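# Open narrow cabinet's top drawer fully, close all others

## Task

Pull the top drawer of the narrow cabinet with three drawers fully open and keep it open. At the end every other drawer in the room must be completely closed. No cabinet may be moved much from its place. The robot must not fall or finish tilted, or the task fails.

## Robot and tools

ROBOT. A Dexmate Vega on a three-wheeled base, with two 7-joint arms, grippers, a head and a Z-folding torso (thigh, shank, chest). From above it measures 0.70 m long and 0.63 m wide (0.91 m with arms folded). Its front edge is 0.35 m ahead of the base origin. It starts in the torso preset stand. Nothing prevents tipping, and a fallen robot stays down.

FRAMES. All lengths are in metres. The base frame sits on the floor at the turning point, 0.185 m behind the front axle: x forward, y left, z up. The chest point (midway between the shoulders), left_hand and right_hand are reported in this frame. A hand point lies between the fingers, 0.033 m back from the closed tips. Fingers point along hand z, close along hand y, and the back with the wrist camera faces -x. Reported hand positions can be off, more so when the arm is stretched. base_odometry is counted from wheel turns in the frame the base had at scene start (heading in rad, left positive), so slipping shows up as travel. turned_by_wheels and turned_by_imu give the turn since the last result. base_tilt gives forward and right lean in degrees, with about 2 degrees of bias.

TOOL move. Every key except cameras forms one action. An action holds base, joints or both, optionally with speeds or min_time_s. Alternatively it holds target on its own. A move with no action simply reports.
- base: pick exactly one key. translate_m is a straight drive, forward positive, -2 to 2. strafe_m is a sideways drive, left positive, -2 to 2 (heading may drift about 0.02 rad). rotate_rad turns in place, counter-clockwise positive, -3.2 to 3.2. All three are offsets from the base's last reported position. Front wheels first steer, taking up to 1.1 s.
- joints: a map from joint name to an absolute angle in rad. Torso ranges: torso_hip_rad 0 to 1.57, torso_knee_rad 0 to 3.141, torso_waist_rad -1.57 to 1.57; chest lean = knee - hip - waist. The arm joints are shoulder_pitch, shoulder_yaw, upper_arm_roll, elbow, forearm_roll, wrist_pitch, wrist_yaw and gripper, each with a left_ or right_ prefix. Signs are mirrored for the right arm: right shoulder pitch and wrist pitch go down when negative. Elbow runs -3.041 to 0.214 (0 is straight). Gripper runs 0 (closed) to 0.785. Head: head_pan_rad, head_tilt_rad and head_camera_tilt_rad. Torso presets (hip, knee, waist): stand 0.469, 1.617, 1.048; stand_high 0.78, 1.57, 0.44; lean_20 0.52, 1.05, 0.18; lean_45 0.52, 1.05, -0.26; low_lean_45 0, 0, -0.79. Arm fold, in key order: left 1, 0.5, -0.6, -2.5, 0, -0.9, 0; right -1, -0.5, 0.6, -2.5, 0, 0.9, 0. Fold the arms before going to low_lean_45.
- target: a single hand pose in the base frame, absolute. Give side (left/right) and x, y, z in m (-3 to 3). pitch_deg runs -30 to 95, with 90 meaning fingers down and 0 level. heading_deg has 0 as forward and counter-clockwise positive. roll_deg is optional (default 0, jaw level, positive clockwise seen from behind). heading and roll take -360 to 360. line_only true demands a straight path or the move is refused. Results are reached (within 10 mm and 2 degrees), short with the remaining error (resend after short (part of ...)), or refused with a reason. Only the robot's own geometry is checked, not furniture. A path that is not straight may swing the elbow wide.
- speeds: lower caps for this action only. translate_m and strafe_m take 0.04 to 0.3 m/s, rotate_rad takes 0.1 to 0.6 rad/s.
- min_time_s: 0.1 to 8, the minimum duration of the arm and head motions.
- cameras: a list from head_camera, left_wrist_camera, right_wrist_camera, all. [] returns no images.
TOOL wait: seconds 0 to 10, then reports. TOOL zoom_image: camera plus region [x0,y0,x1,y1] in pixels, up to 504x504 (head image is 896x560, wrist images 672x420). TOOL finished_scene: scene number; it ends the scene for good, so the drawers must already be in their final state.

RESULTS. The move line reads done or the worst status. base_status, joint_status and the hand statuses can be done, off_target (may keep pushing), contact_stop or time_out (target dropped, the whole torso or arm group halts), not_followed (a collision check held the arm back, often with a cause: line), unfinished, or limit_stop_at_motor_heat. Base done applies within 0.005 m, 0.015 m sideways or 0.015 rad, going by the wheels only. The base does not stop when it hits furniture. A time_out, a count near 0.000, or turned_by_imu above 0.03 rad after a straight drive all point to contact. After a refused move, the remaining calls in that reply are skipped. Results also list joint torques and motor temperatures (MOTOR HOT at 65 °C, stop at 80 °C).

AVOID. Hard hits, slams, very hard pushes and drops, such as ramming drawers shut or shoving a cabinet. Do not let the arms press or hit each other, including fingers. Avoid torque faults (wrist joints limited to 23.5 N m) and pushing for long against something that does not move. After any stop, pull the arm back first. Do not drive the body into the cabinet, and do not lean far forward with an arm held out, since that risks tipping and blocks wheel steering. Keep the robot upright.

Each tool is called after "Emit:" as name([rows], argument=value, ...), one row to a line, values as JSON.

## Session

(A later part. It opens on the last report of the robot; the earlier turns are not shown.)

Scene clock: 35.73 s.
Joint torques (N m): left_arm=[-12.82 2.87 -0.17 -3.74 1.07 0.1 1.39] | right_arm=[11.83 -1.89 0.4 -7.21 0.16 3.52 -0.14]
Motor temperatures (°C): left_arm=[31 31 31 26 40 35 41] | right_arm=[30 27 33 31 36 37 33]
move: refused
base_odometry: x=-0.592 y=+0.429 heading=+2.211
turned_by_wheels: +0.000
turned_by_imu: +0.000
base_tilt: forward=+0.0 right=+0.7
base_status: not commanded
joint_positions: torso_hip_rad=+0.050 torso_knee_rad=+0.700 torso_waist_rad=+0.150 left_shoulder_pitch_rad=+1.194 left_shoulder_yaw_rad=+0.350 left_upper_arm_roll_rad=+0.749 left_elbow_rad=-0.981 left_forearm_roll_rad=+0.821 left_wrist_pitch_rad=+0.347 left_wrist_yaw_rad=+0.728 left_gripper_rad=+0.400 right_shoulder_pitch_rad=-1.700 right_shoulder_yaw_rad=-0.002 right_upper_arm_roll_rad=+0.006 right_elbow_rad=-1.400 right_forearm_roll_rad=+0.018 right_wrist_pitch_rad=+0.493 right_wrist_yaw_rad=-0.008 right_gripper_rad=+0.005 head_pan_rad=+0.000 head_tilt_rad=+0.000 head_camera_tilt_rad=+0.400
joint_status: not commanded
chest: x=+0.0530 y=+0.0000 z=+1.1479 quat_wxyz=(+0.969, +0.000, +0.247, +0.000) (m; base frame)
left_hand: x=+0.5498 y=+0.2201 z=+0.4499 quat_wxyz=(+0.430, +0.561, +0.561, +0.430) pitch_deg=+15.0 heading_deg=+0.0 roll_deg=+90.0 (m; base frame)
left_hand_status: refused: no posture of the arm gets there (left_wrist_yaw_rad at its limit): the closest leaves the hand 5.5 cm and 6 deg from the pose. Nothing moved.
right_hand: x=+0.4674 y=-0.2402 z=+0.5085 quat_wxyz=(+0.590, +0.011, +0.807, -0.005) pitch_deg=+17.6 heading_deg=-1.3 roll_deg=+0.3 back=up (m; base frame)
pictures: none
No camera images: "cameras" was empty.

Emit:
move(target={"side":"left","x":0.6,"y":0.22,"z":0.40,"pitch_deg":22,"heading_deg":0,"roll_deg":90}, cameras=[])

Emit:
move(base={"strafe_m":-0.06}, cameras=[])

Emit:
move(base={"translate_m":0.4})

Scene clock: 38.90 s.
Joint torques (N m): left_arm=[-19.1 -2.69 0.29 -2.16 0.44 -0.32 0.71] | right_arm=[10.32 -1.65 0.44 -6.61 0.07 3.01 0.01]
Motor temperatures (°C): left_arm=[31 31 31 26 40 35 41] | right_arm=[30 27 33 31 36 37 33]
move: done
base_odometry: x=-0.592 y=+0.429 heading=+2.211
turned_by_wheels: +0.000
turned_by_imu: +0.000
base_tilt: forward=+0.1 right=+0.8
base_status: not commanded
joint_positions: torso_hip_rad=+0.050 torso_knee_rad=+0.700 torso_waist_rad=+0.150 left_shoulder_pitch_rad=+0.937 left_shoulder_yaw_rad=+0.200 left_upper_arm_roll_rad=+0.793 left_elbow_rad=-0.537 left_forearm_roll_rad=+0.775 left_wrist_pitch_rad=+0.189 left_wrist_yaw_rad=+0.679 left_gripper_rad=+0.400 right_shoulder_pitch_rad=-1.700 right_shoulder_yaw_rad=-0.002 right_upper_arm_roll_rad=+0.006 right_elbow_rad=-1.400 right_forearm_roll_rad=+0.018 right_wrist_pitch_rad=+0.493 right_wrist_yaw_rad=-0.008 right_gripper_rad=+0.005 head_pan_rad=+0.000 head_tilt_rad=+0.000 head_camera_tilt_rad=+0.400
joint_status: not commanded
chest: x=+0.0530 y=+0.0000 z=+1.1479 quat_wxyz=(+0.969, +0.000, +0.247, +0.000) (m; base frame)
left_hand: x=+0.5995 y=+0.2202 z=+0.4001 quat_wxyz=(+0.395, +0.586, +0.586, +0.396) pitch_deg=+22.0 heading_deg=+0.0 roll_deg=-90.0 (m; base frame)
left_hand_status: reached (straight line, planned for 1.7 s): 1 mm and 0.0 deg off.
right_hand: x=+0.4674 y=-0.2402 z=+0.5085 quat_wxyz=(+0.590, +0.011, +0.807, -0.005) pitch_deg=+17.6 heading_deg=-1.3 roll_deg=+0.3 back=up (m; base frame)
pictures: none
No camera images: "cameras" was empty.

Scene clock: 40.70 s.
Joint torques (N m): left_arm=[-16.92 -3.28 -0.56 -2.74 0.05 -0.23 0.86] | right_arm=[10.17 -0.07 0.54 -5.81 0.07 2.58 -0.13]
Motor temperatures (°C): left_arm=[31 31 31 26 40 35 41] | right_arm=[30 27 33 31 36 37 33]
move: done
base_odometry: x=-0.544 y=+0.465 heading=+2.210
turned_by_wheels: -0.001
turned_by_imu: -0.002
base_tilt: forward=+0.1 right=+0.8
base_status: done
joint_positions: torso_hip_rad=+0.050 torso_knee_rad=+0.700 torso_waist_rad=+0.150 left_shoulder_pitch_rad=+0.934 left_shoulder_yaw_rad=+0.198 left_upper_arm_roll_rad=+0.794 left_elbow_rad=-0.533 left_forearm_roll_rad=+0.775 left_wrist_pitch_rad=+0.187 left_wrist_yaw_rad=+0.679 left_gripper_rad=+0.400 right_shoulder_pitch_rad=-1.700 right_shoulder_yaw_rad=-0.002 right_upper_arm_roll_rad=+0.006 right_elbow_rad=-1.400 right_forearm_roll_rad=+0.018 right_wrist_pitch_rad=+0.493 right_wrist_yaw_rad=-0.008 right_gripper_rad=+0.005 head_pan_rad=+0.000 head_tilt_rad=+0.000 head_camera_tilt_rad=+0.400
joint_status: not commanded
chest: x=+0.0530 y=+0.0000 z=+1.1479 quat_wxyz=(+0.969, +0.000, +0.247, +0.000) (m; base frame)
left_hand: x=+0.5998 y=+0.2202 z=+0.3999 quat_wxyz=(+0.395, +0.586, +0.586, +0.395) pitch_deg=+22.0 heading_deg=+0.0 roll_deg=-90.0 (m; base frame)
right_hand: x=+0.4674 y=-0.2402 z=+0.5085 quat_wxyz=(+0.590, +0.011, +0.807, -0.005) pitch_deg=+17.6 heading_deg=-1.3 roll_deg=+0.3 back=up (m; base frame)
pictures: none
No camera images: "cameras" was empty.

Scene clock: 44.13 s.
Joint torques (N m): left_arm=[-16.28 -2.17 -0.5 -2.68 0.33 -0.82 0.96] | right_arm=[9.28 -1.58 0.77 -5.63 -0.03 2.62 -0.15]
Motor temperatures (°C): left_arm=[31 31 31 26 40 35 41] | right_arm=[30 27 33 32 36 37 33]
move: done
base_odometry: x=-0.782 y=+0.786 heading=+2.211
turned_by_wheels: +0.000
turned_by_imu: -0.004
base_tilt: forward=+0.0 right=+0.8
base_status: done
joint_positions: torso_hip_rad=+0.050 torso_knee_rad=+0.700 torso_waist_rad=+0.150 left_shoulder_pitch_rad=+0.934 left_shoulder_yaw_rad=+0.198 left_upper_arm_roll_rad=+0.794 left_elbow_rad=-0.533 left_forearm_roll_rad=+0.775 left_wrist_pitch_rad=+0.187 left_wrist_yaw_rad=+0.679 left_gripper_rad=+0.400 right_shoulder_pitch_rad=-1.700 right_shoulder_yaw_rad=-0.002 right_upper_arm_roll_rad=+0.006 right_elbow_rad=-1.400 right_forearm_roll_rad=+0.018 right_wrist_pitch_rad=+0.493 right_wrist_yaw_rad=-0.008 right_gripper_rad=+0.005 head_pan_rad=+0.000 head_tilt_rad=+0.000 head_camera_tilt_rad=+0.400
joint_status: not commanded
chest: x=+0.0531 y=+0.0000 z=+1.1479 quat_wxyz=(+0.969, +0.000, +0.247, +0.000) (m; base frame)
left_hand: x=+0.5999 y=+0.2202 z=+0.3998 quat_wxyz=(+0.395, +0.586, +0.586, +0.395) pitch_deg=+22.0 heading_deg=+0.0 roll_deg=-90.0 (m; base frame)
right_hand: x=+0.4674 y=-0.2402 z=+0.5085 quat_wxyz=(+0.590, +0.011, +0.807, -0.005) pitch_deg=+17.6 heading_deg=-1.3 roll_deg=+0.3 back=up (m; base frame)
pictures: head_camera, left_wrist_camera, right_wrist_camera

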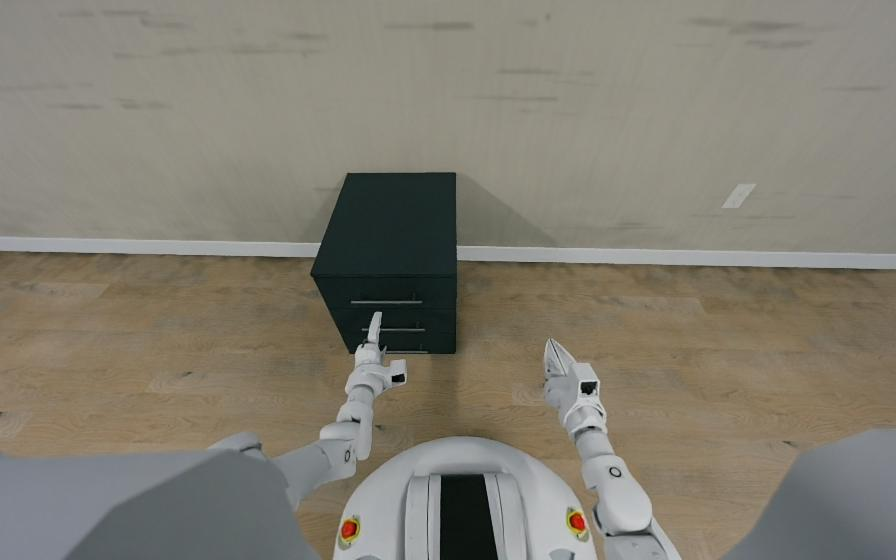

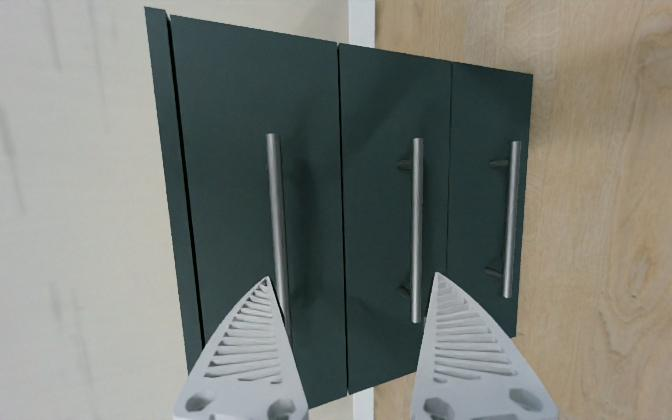

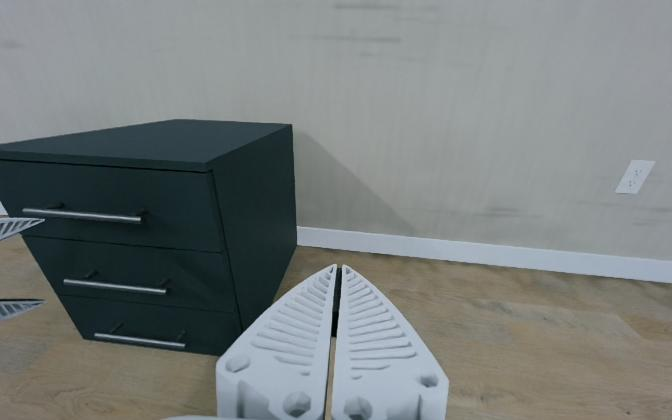

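Emit:
move(base={"translate_m":0.16}, speeds={"translate_m":0.1})

Emit:
zoom_image(camera="right_wrist_camera", region=[0, 100, 250, 400])

Scene clock: 47.17 s.
Joint torques (N m): left_arm=[-63.31 -2.6 -9.47 -11.2 0.36 -1.01 -3.73] | right_arm=[9.12 -0.11 0.39 -6.07 0.06 3.52 -0.1]
Motor temperatures (°C): left_arm=[32 31 31 26 40 35 41] | right_arm=[30 27 33 32 36 37 33]
move: done
base_odometry: x=-0.877 y=+0.915 heading=+2.212
turned_by_wheels: +0.002
turned_by_imu: +0.003
base_tilt: forward=+0.0 right=+0.8
base_status: done
joint_positions: torso_hip_rad=+0.050 torso_knee_rad=+0.700 torso_waist_rad=+0.150 left_shoulder_pitch_rad=+0.936 left_shoulder_yaw_rad=+0.198 left_upper_arm_roll_rad=+0.794 left_elbow_rad=-0.532 left_forearm_roll_rad=+0.775 left_wrist_pitch_rad=+0.187 left_wrist_yaw_rad=+0.681 left_gripper_rad=+0.400 right_shoulder_pitch_rad=-1.700 right_shoulder_yaw_rad=-0.002 right_upper_arm_roll_rad=+0.006 right_elbow_rad=-1.400 right_forearm_roll_rad=+0.018 right_wrist_pitch_rad=+0.493 right_wrist_yaw_rad=-0.008 right_gripper_rad=+0.005 head_pan_rad=+0.000 head_tilt_rad=+0.000 head_camera_tilt_rad=+0.400
joint_status: not commanded
chest: x=+0.0524 y=+0.0000 z=+1.1480 quat_wxyz=(+0.969, +0.000, +0.247, +0.000) (m; base frame)
left_hand: x=+0.5985 y=+0.2203 z=+0.3997 quat_wxyz=(+0.395, +0.586, +0.586, +0.396) pitch_deg=+22.0 heading_deg=+0.0 roll_deg=-89.9 (m; base frame)
right_hand: x=+0.4673 y=-0.2402 z=+0.5089 quat_wxyz=(+0.591, +0.011, +0.807, -0.005) pitch_deg=+17.6 heading_deg=-1.3 roll_deg=+0.3 back=up (m; base frame)
pictures: head_camera, left_wrist_camera, right_wrist_camera

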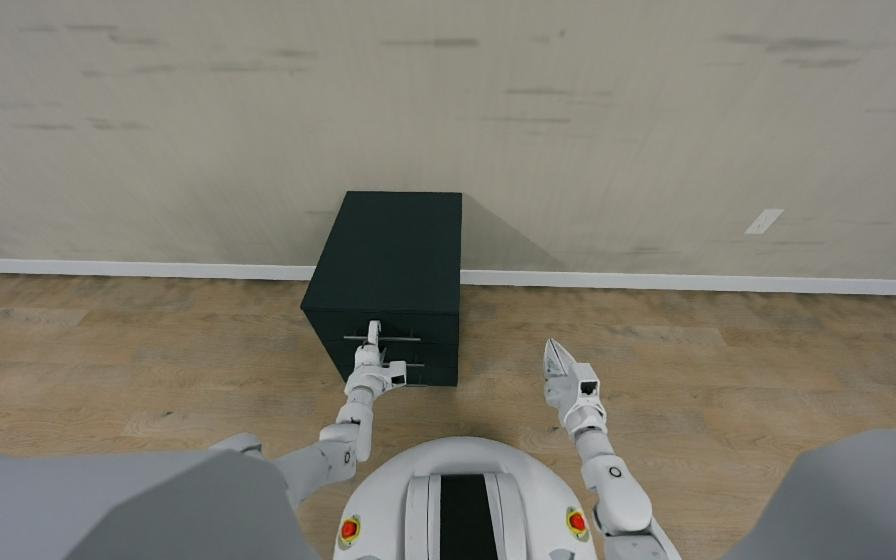

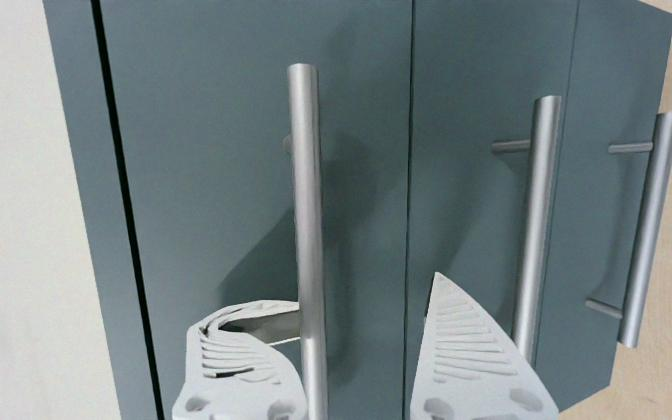

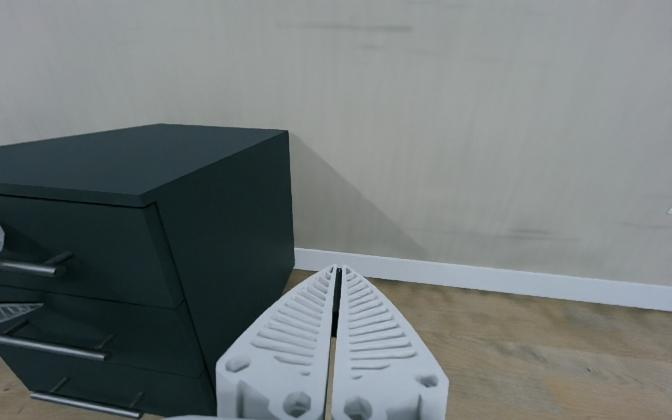

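Scaled by 1.680 from the camera's 672x420 image, which has a finer 960x600 frame.

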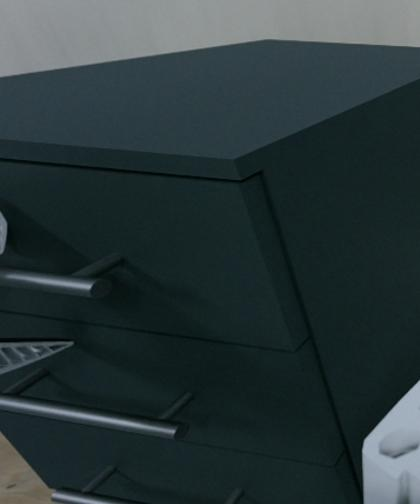

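Emit:
move(base={"translate_m":-0.035}, speeds={"translate_m":0.1}, cameras=["left_wrist_camera"])

Emit:
move(target={"side":"left","x":0.6,"y":0.22,"z":0.42,"pitch_deg":22,"heading_deg":0,"roll_deg":90}, cameras=["left_wrist_camera"])

Emit:
move(joints={"left_gripper_rad":0.0})

Scene clock: 48.53 s.
Joint torques (N m): left_arm=[-27.23 -1.31 -7.81 -5.6 0.5 0.21 1.85] | right_arm=[9.25 -1.32 0.46 -6.1 0 3.18 -0.01]
Motor temperatures (°C): left_arm=[32 31 31 26 40 35 41] | right_arm=[30 27 33 32 36 37 33]
move: done
base_odometry: x=-0.856 y=+0.887 heading=+2.212
turned_by_wheels: +0.000
turned_by_imu: -0.001
base_tilt: forward=+0.0 right=+0.8
base_status: done
joint_positions: torso_hip_rad=+0.050 torso_knee_rad=+0.700 torso_waist_rad=+0.150 left_shoulder_pitch_rad=+0.935 left_shoulder_yaw_rad=+0.198 left_upper_arm_roll_rad=+0.794 left_elbow_rad=-0.533 left_forearm_roll_rad=+0.775 left_wrist_pitch_rad=+0.187 left_wrist_yaw_rad=+0.679 left_gripper_rad=+0.400 right_shoulder_pitch_rad=-1.700 right_shoulder_yaw_rad=-0.002 right_upper_arm_roll_rad=+0.006 right_elbow_rad=-1.400 right_forearm_roll_rad=+0.018 right_wrist_pitch_rad=+0.493 right_wrist_yaw_rad=-0.008 right_gripper_rad=+0.005 head_pan_rad=+0.000 head_tilt_rad=+0.000 head_camera_tilt_rad=+0.400
joint_status: not commanded
chest: x=+0.0530 y=+0.0000 z=+1.1479 quat_wxyz=(+0.969, +0.000, +0.247, +0.000) (m; base frame)
left_hand: x=+0.5993 y=+0.2201 z=+0.3994 quat_wxyz=(+0.395, +0.587, +0.586, +0.395) pitch_deg=+22.1 heading_deg=+0.0 roll_deg=-90.0 (m; base frame)
right_hand: x=+0.4674 y=-0.2402 z=+0.5086 quat_wxyz=(+0.591, +0.011, +0.807, -0.005) pitch_deg=+17.6 heading_deg=-1.3 roll_deg=+0.3 back=up (m; base frame)
pictures: left_wrist_camera

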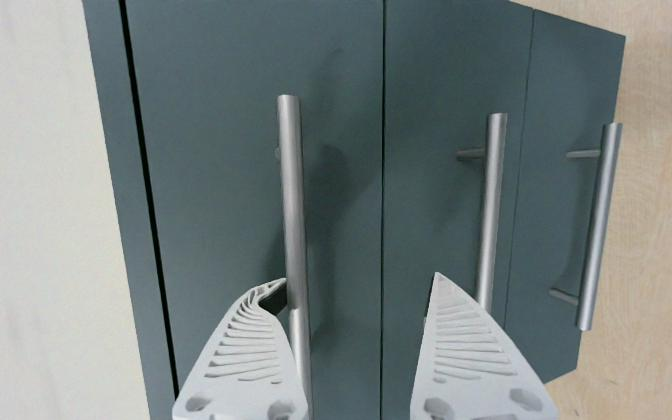

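Scene clock: 51.20 s.
Joint torques (N m): left_arm=[-14.25 2.86 -8.82 -5.89 1.97 -0.31 1.92] | right_arm=[8.74 -0.94 0.45 -5.94 -0.07 2.64 -0.11]
Motor temperatures (°C): left_arm=[32 31 31 26 40 35 41] | right_arm=[30 27 33 32 36 37 33]
move: done
base_odometry: x=-0.856 y=+0.887 heading=+2.212
turned_by_wheels: +0.000
turned_by_imu: +0.000
base_tilt: forward=+0.1 right=+0.8
base_status: not commanded
joint_positions: torso_hip_rad=+0.050 torso_knee_rad=+0.700 torso_waist_rad=+0.150 left_shoulder_pitch_rad=+1.047 left_shoulder_yaw_rad=+0.315 left_upper_arm_roll_rad=+0.770 left_elbow_rad=-0.868 left_forearm_roll_rad=+0.799 left_wrist_pitch_rad=+0.310 left_wrist_yaw_rad=+0.550 left_gripper_rad=+0.400 right_shoulder_pitch_rad=-1.700 right_shoulder_yaw_rad=-0.002 right_upper_arm_roll_rad=+0.006 right_elbow_rad=-1.400 right_forearm_roll_rad=+0.018 right_wrist_pitch_rad=+0.493 right_wrist_yaw_rad=-0.008 right_gripper_rad=+0.005 head_pan_rad=+0.000 head_tilt_rad=+0.000 head_camera_tilt_rad=+0.400
joint_status: not commanded
chest: x=+0.0530 y=+0.0000 z=+1.1479 quat_wxyz=(+0.969, +0.000, +0.247, +0.000) (m; base frame)
left_hand: x=+0.5996 y=+0.2199 z=+0.4192 quat_wxyz=(+0.395, +0.586, +0.586, +0.395) pitch_deg=+22.1 heading_deg=+0.0 roll_deg=-90.0 (m; base frame)
left_hand_status: reached (straight line, planned for 1.4 s): 1 mm and 0.1 deg off.
right_hand: x=+0.4674 y=-0.2402 z=+0.5086 quat_wxyz=(+0.590, +0.011, +0.807, -0.005) pitch_deg=+17.6 heading_deg=-1.3 roll_deg=+0.3 back=up (m; base frame)
pictures: left_wrist_camera

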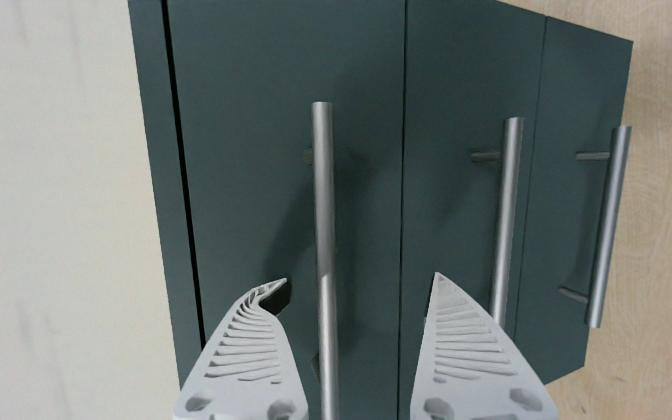

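Scene clock: 52.17 s.
Joint torques (N m): left_arm=[2.97 3.38 -1.33 3.03 -1.42 -0.19 -3.69] | right_arm=[7.63 -0.79 0.93 -6.71 0.03 3.29 0.11]
Motor temperatures (°C): left_arm=[32 31 31 26 40 35 41] | right_arm=[30 27 33 32 36 37 33]
move: done
base_odometry: x=-0.856 y=+0.887 heading=+2.212
turned_by_wheels: +0.000
turned_by_imu: +0.000
base_tilt: forward=+0.1 right=+0.8
base_status: not commanded
joint_positions: torso_hip_rad=+0.050 torso_knee_rad=+0.700 torso_waist_rad=+0.150 left_shoulder_pitch_rad=+1.048 left_shoulder_yaw_rad=+0.316 left_upper_arm_roll_rad=+0.769 left_elbow_rad=-0.872 left_forearm_roll_rad=+0.800 left_wrist_pitch_rad=+0.311 left_wrist_yaw_rad=+0.551 left_gripper_rad=+0.000 right_shoulder_pitch_rad=-1.700 right_shoulder_yaw_rad=-0.002 right_upper_arm_roll_rad=+0.006 right_elbow_rad=-1.400 right_forearm_roll_rad=+0.018 right_wrist_pitch_rad=+0.493 right_wrist_yaw_rad=-0.008 right_gripper_rad=+0.005 head_pan_rad=+0.000 head_tilt_rad=+0.000 head_camera_tilt_rad=+0.400
joint_status: all done
chest: x=+0.0528 y=+0.0000 z=+1.1480 quat_wxyz=(+0.969, +0.000, +0.247, +0.000) (m; base frame)
left_hand: x=+0.6008 y=+0.2197 z=+0.4213 quat_wxyz=(+0.396, +0.586, +0.586, +0.396) pitch_deg=+21.8 heading_deg=+0.0 roll_deg=+90.0 (m; base frame)
right_hand: x=+0.4674 y=-0.2402 z=+0.5087 quat_wxyz=(+0.591, +0.011, +0.807, -0.005) pitch_deg=+17.6 heading_deg=-1.3 roll_deg=+0.3 back=up (m; base frame)
pictures: head_camera, left_wrist_camera, right_wrist_camera

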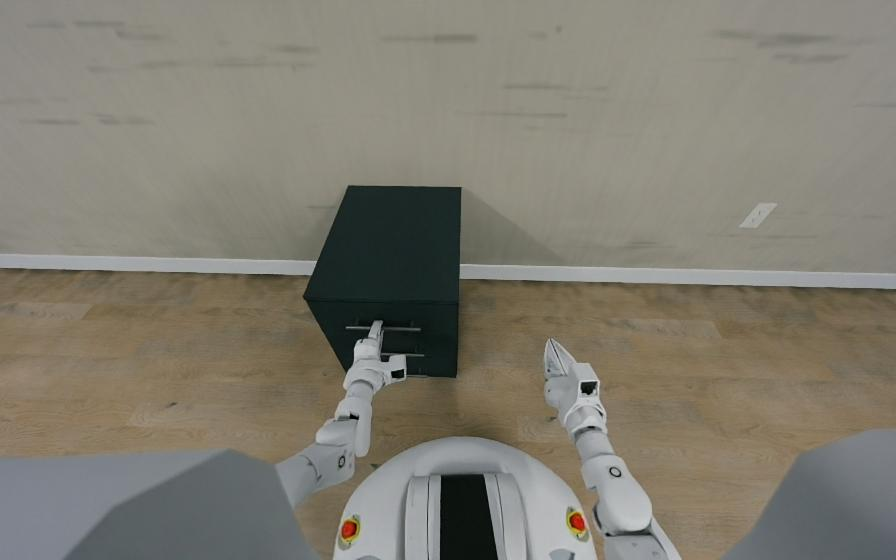

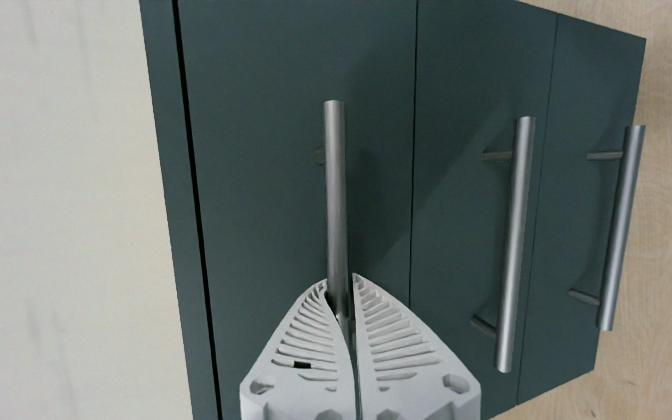

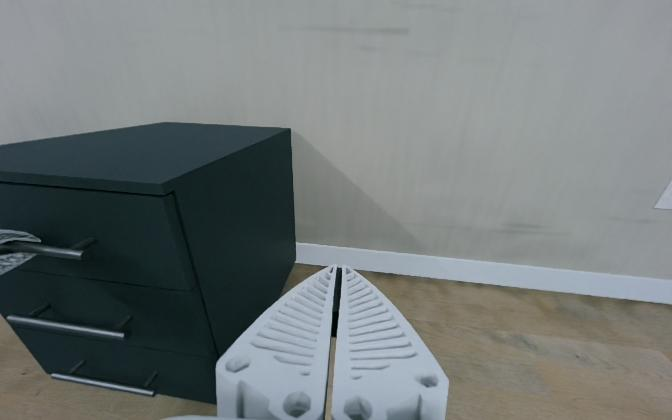

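Gripped. Pull.

Emit:
move(base={"translate_m":-0.3}, speeds={"translate_m":0.12}, cameras=["head_camera","left_wrist_camera"])

Emit:
move(base={"translate_m":-0.1}, speeds={"translate_m":0.06})

Scene clock: 55.87 s.
Joint torques (N m): left_arm=[3.12 -2.87 3.57 -1.35 0.52 -3.48 -3.48] | right_arm=[9.43 -1.11 0.4 -6.49 0.3 2.68 -0.06]
Motor temperatures (°C): left_arm=[32 31 31 26 40 35 41] | right_arm=[30 27 33 32 36 37 33]
move: done
base_odometry: x=-0.677 y=+0.646 heading=+2.213
turned_by_wheels: +0.001
turned_by_imu: +0.003
base_tilt: forward=+0.1 right=+0.8
base_status: done
joint_positions: torso_hip_rad=+0.050 torso_knee_rad=+0.700 torso_waist_rad=+0.150 left_shoulder_pitch_rad=+1.048 left_shoulder_yaw_rad=+0.316 left_upper_arm_roll_rad=+0.769 left_elbow_rad=-0.872 left_forearm_roll_rad=+0.800 left_wrist_pitch_rad=+0.312 left_wrist_yaw_rad=+0.550 left_gripper_rad=+0.000 right_shoulder_pitch_rad=-1.700 right_shoulder_yaw_rad=-0.002 right_upper_arm_roll_rad=+0.006 right_elbow_rad=-1.400 right_forearm_roll_rad=+0.018 right_wrist_pitch_rad=+0.493 right_wrist_yaw_rad=-0.008 right_gripper_rad=+0.005 head_pan_rad=+0.000 head_tilt_rad=+0.000 head_camera_tilt_rad=+0.400
joint_status: not commanded
chest: x=+0.0527 y=+0.0000 z=+1.1480 quat_wxyz=(+0.969, +0.000, +0.247, +0.000) (m; base frame)
left_hand: x=+0.6008 y=+0.2207 z=+0.4213 quat_wxyz=(+0.396, +0.586, +0.586, +0.397) pitch_deg=+21.8 heading_deg=+0.1 roll_deg=-89.9 (m; base frame)
right_hand: x=+0.4674 y=-0.2402 z=+0.5088 quat_wxyz=(+0.591, +0.011, +0.807, -0.005) pitch_deg=+17.6 heading_deg=-1.3 roll_deg=+0.3 back=up (m; base frame)
pictures: head_camera, left_wrist_camera

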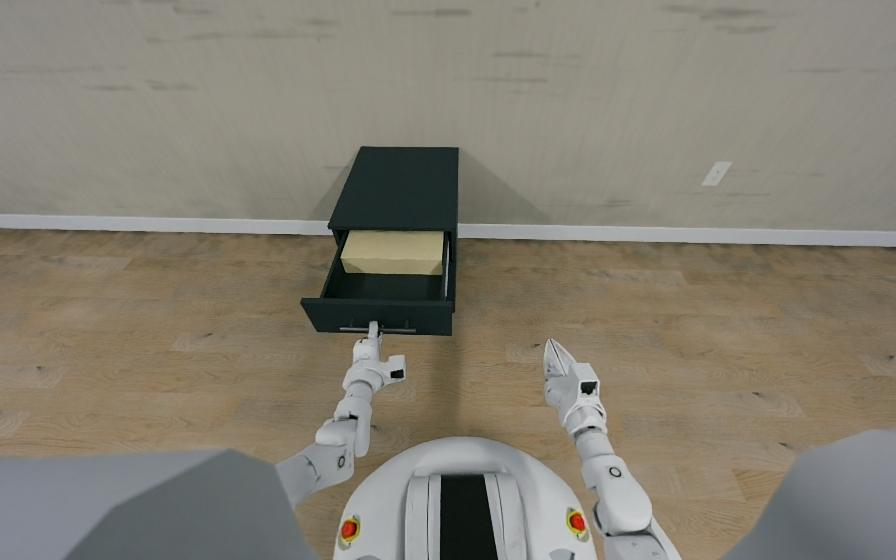

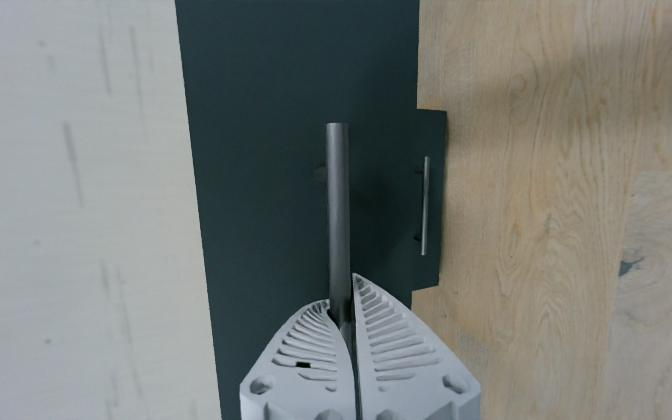

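Scene clock: 58.23 s.
Joint torques (N m): left_arm=[13.41 -1.55 4.81 3.26 -2.33 -0.64 -4.26] | right_arm=[8.84 -2.19 0.71 -6.42 0.07 2.78 -0.06]
Motor temperatures (°C): left_arm=[32 31 31 26 40 35 41] | right_arm=[30 27 33 32 36 37 33]
move: done
base_odometry: x=-0.617 y=+0.566 heading=+2.214
turned_by_wheels: +0.001
turned_by_imu: +0.001
base_tilt: forward=+0.1 right=+0.7
base_status: done
joint_positions: torso_hip_rad=+0.050 torso_knee_rad=+0.700 torso_waist_rad=+0.150 left_shoulder_pitch_rad=+1.048 left_shoulder_yaw_rad=+0.316 left_upper_arm_roll_rad=+0.769 left_elbow_rad=-0.872 left_forearm_roll_rad=+0.800 left_wrist_pitch_rad=+0.311 left_wrist_yaw_rad=+0.551 left_gripper_rad=+0.000 right_shoulder_pitch_rad=-1.700 right_shoulder_yaw_rad=-0.002 right_upper_arm_roll_rad=+0.006 right_elbow_rad=-1.400 right_forearm_roll_rad=+0.018 right_wrist_pitch_rad=+0.493 right_wrist_yaw_rad=-0.008 right_gripper_rad=+0.005 head_pan_rad=+0.000 head_tilt_rad=+0.000 head_camera_tilt_rad=+0.400
joint_status: not commanded
chest: x=+0.0527 y=+0.0000 z=+1.1480 quat_wxyz=(+0.969, +0.000, +0.247, +0.000) (m; base frame)
left_hand: x=+0.6013 y=+0.2201 z=+0.4219 quat_wxyz=(+0.397, +0.585, +0.585, +0.397) pitch_deg=+21.8 heading_deg=+0.0 roll_deg=-90.0 (m; base frame)
right_hand: x=+0.4674 y=-0.2402 z=+0.5088 quat_wxyz=(+0.591, +0.011, +0.807, -0.005) pitch_deg=+17.6 heading_deg=-1.3 roll_deg=+0.3 back=up (m; base frame)
pictures: head_camera, left_wrist_camera, right_wrist_camera

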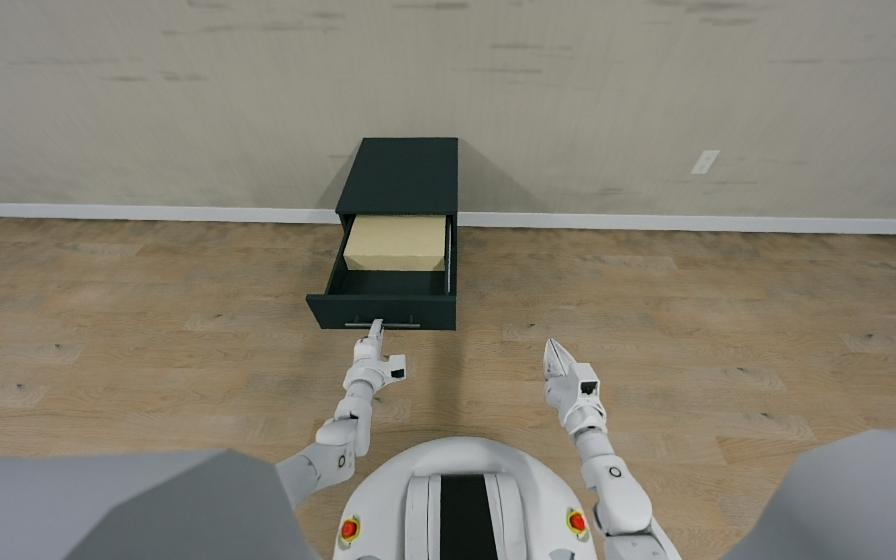

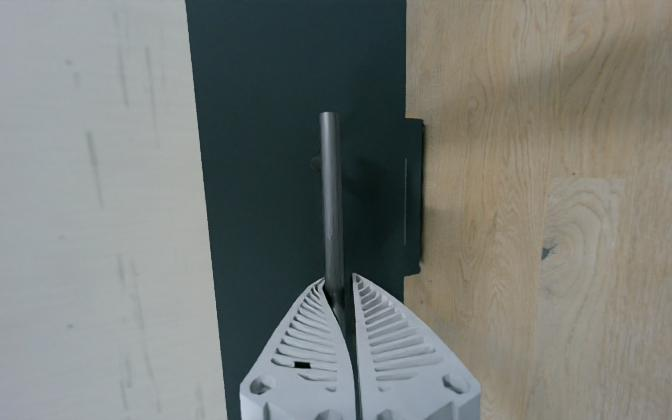

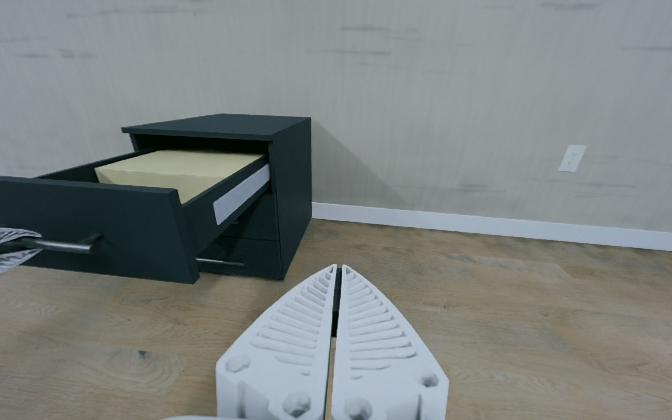

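Emit:
move(base={"translate_m":-0.04}, speeds={"translate_m":0.05})

Scene clock: 59.80 s.
Joint torques (N m): left_arm=[16.03 0.68 4.84 7.07 -3.21 2.02 -5.05] | right_arm=[7.74 0.4 0.09 -6.12 0.07 2.81 -0.08]
Motor temperatures (°C): left_arm=[32 31 31 26 40 35 42] | right_arm=[30 27 33 32 36 37 33]
move: done
base_odometry: x=-0.593 y=+0.534 heading=+2.214
turned_by_wheels: +0.000
turned_by_imu: +0.000
base_tilt: forward=+0.0 right=+0.7
base_status: done
joint_positions: torso_hip_rad=+0.050 torso_knee_rad=+0.700 torso_waist_rad=+0.150 left_shoulder_pitch_rad=+1.047 left_shoulder_yaw_rad=+0.316 left_upper_arm_roll_rad=+0.769 left_elbow_rad=-0.873 left_forearm_roll_rad=+0.801 left_wrist_pitch_rad=+0.311 left_wrist_yaw_rad=+0.551 left_gripper_rad=+0.000 right_shoulder_pitch_rad=-1.700 right_shoulder_yaw_rad=-0.002 right_upper_arm_roll_rad=+0.006 right_elbow_rad=-1.400 right_forearm_roll_rad=+0.018 right_wrist_pitch_rad=+0.493 right_wrist_yaw_rad=-0.008 right_gripper_rad=+0.005 head_pan_rad=+0.000 head_tilt_rad=+0.000 head_camera_tilt_rad=+0.400
joint_status: not commanded
chest: x=+0.0527 y=+0.0000 z=+1.1480 quat_wxyz=(+0.969, +0.000, +0.247, +0.000) (m; base frame)
left_hand: x=+0.6015 y=+0.2196 z=+0.4222 quat_wxyz=(+0.397, +0.585, +0.585, +0.397) pitch_deg=+21.7 heading_deg=+0.0 roll_deg=+90.0 (m; base frame)
right_hand: x=+0.4675 y=-0.2402 z=+0.5089 quat_wxyz=(+0.591, +0.011, +0.807, -0.005) pitch_deg=+17.6 heading_deg=-1.3 roll_deg=+0.3 back=up (m; base frame)
pictures: head_camera, left_wrist_camera, right_wrist_camera

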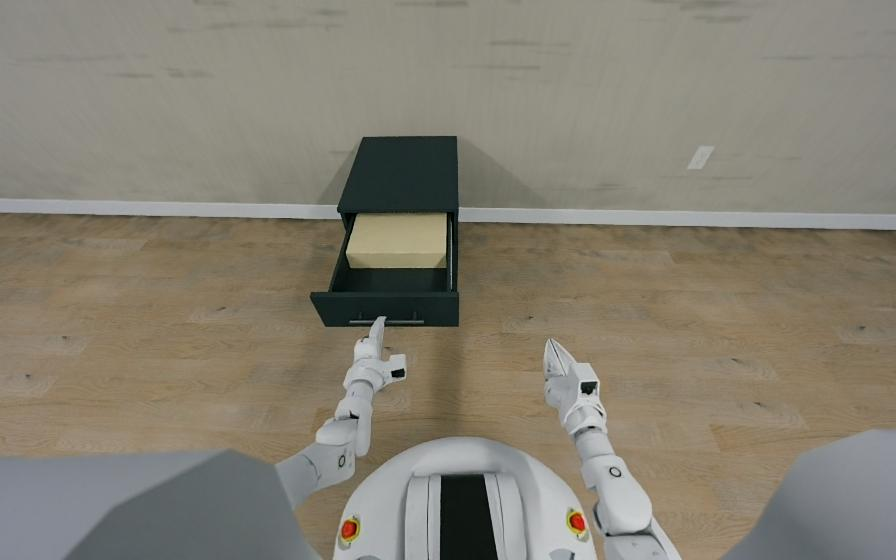

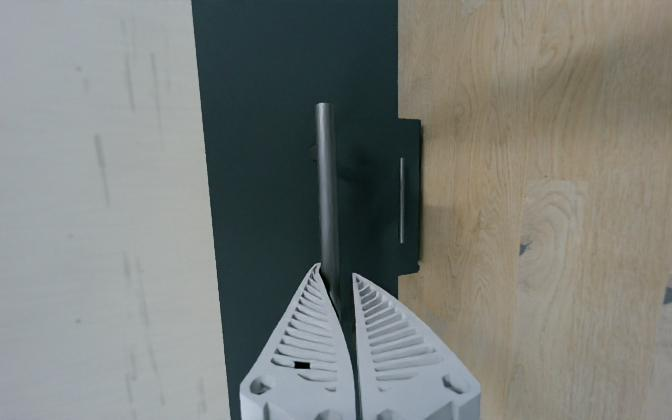

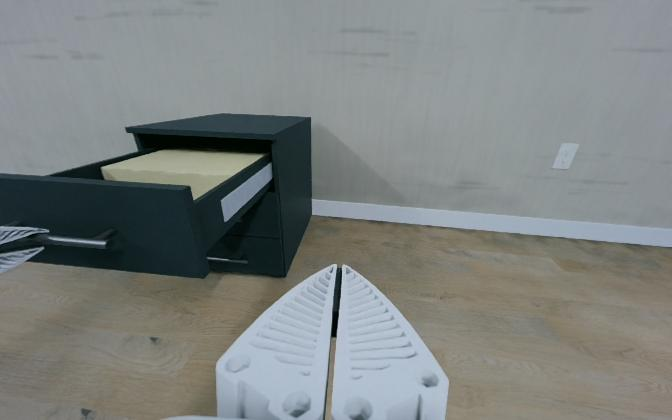

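Emit:
move(joints={"left_gripper_rad":0.4}, cameras=[])

Emit:
move(base={"translate_m":-0.15})

Emit:
finished_scene(scene=1)

Scene clock: 61.10 s.
Joint torques (N m): left_arm=[-6.65 1.29 -1.38 -3.94 0.36 0.31 0.74] | right_arm=[8.68 -2.21 0.72 -6.31 0.02 3.2 0.01]
Motor temperatures (°C): left_arm=[32 31 31 26 40 35 42] | right_arm=[30 27 33 32 36 37 33]
move: done
base_odometry: x=-0.593 y=+0.534 heading=+2.214
turned_by_wheels: +0.000
turned_by_imu: +0.000
base_tilt: forward=+0.0 right=+0.7
base_status: not commanded
joint_positions: torso_hip_rad=+0.050 torso_knee_rad=+0.700 torso_waist_rad=+0.150 left_shoulder_pitch_rad=+1.048 left_shoulder_yaw_rad=+0.316 left_upper_arm_roll_rad=+0.769 left_elbow_rad=-0.872 left_forearm_roll_rad=+0.800 left_wrist_pitch_rad=+0.311 left_wrist_yaw_rad=+0.549 left_gripper_rad=+0.400 right_shoulder_pitch_rad=-1.700 right_shoulder_yaw_rad=-0.002 right_upper_arm_roll_rad=+0.006 right_elbow_rad=-1.400 right_forearm_roll_rad=+0.018 right_wrist_pitch_rad=+0.493 right_wrist_yaw_rad=-0.008 right_gripper_rad=+0.005 head_pan_rad=+0.000 head_tilt_rad=+0.000 head_camera_tilt_rad=+0.400
joint_status: all done
chest: x=+0.0529 y=+0.0000 z=+1.1479 quat_wxyz=(+0.969, +0.000, +0.247, +0.000) (m; base frame)
left_hand: x=+0.6001 y=+0.2201 z=+0.4202 quat_wxyz=(+0.395, +0.586, +0.586, +0.395) pitch_deg=+22.0 heading_deg=+0.0 roll_deg=+90.0 (m; base frame)
right_hand: x=+0.4674 y=-0.2402 z=+0.5086 quat_wxyz=(+0.591, +0.011, +0.807, -0.005) pitch_deg=+17.6 heading_deg=-1.3 roll_deg=+0.3 back=up (m; base frame)
pictures: none
No camera images: "cameras" was empty.

Scene clock: 63.17 s.
Joint torques (N m): left_arm=[-7.18 2.05 -0.89 -4.04 0.33 0.22 0.97] | right_arm=[8.8 -1.05 0.47 -7.09 0.07 2.65 0.12]
Motor temperatures (°C): left_arm=[32 31 31 26 40 35 42] | right_arm=[30 27 33 32 36 37 33]
move: done
base_odometry: x=-0.503 y=+0.414 heading=+2.215
turned_by_wheels: +0.001
turned_by_imu: +0.001
base_tilt: forward=+0.0 right=+0.7
base_status: done
joint_positions: torso_hip_rad=+0.050 torso_knee_rad=+0.700 torso_waist_rad=+0.150 left_shoulder_pitch_rad=+1.048 left_shoulder_yaw_rad=+0.316 left_upper_arm_roll_rad=+0.769 left_elbow_rad=-0.872 left_forearm_roll_rad=+0.800 left_wrist_pitch_rad=+0.311 left_wrist_yaw_rad=+0.549 left_gripper_rad=+0.400 right_shoulder_pitch_rad=-1.700 right_shoulder_yaw_rad=-0.002 right_upper_arm_roll_rad=+0.006 right_elbow_rad=-1.400 right_forearm_roll_rad=+0.018 right_wrist_pitch_rad=+0.493 right_wrist_yaw_rad=-0.008 right_gripper_rad=+0.005 head_pan_rad=+0.000 head_tilt_rad=+0.000 head_camera_tilt_rad=+0.400
joint_status: not commanded
chest: x=+0.0530 y=+0.0000 z=+1.1479 quat_wxyz=(+0.969, +0.000, +0.247, +0.000) (m; base frame)
left_hand: x=+0.6001 y=+0.2201 z=+0.4201 quat_wxyz=(+0.395, +0.586, +0.586, +0.395) pitch_deg=+22.0 heading_deg=+0.0 roll_deg=+90.0 (m; base frame)
right_hand: x=+0.4674 y=-0.2402 z=+0.5086 quat_wxyz=(+0.591, +0.011, +0.807, -0.005) pitch_deg=+17.6 heading_deg=-1.3 roll_deg=+0.3 back=up (m; base frame)
pictures: head_camera, left_wrist_camera, right_wrist_camera

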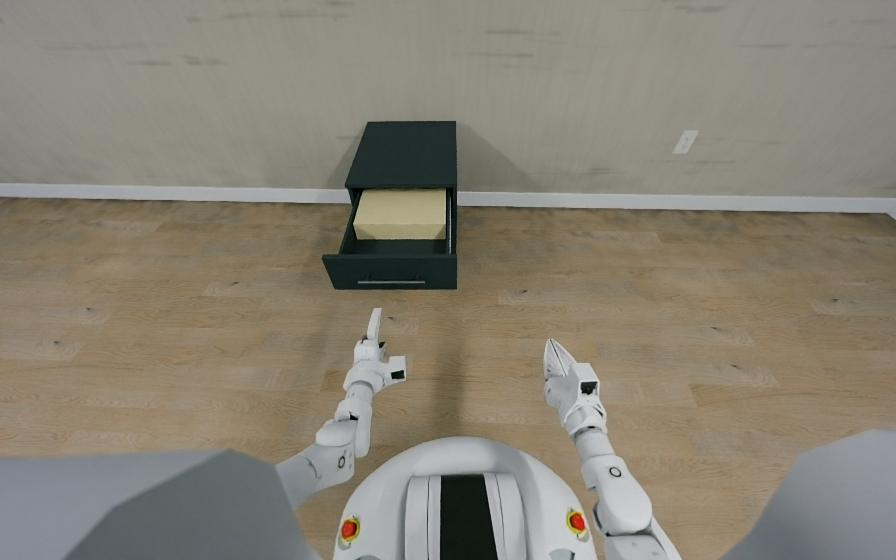

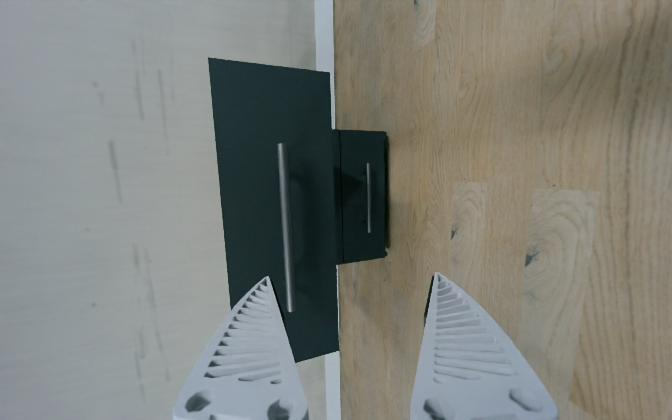

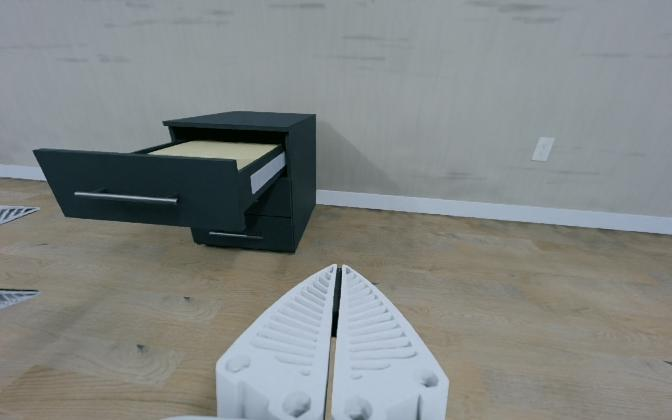

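The scene is finished: the task was done.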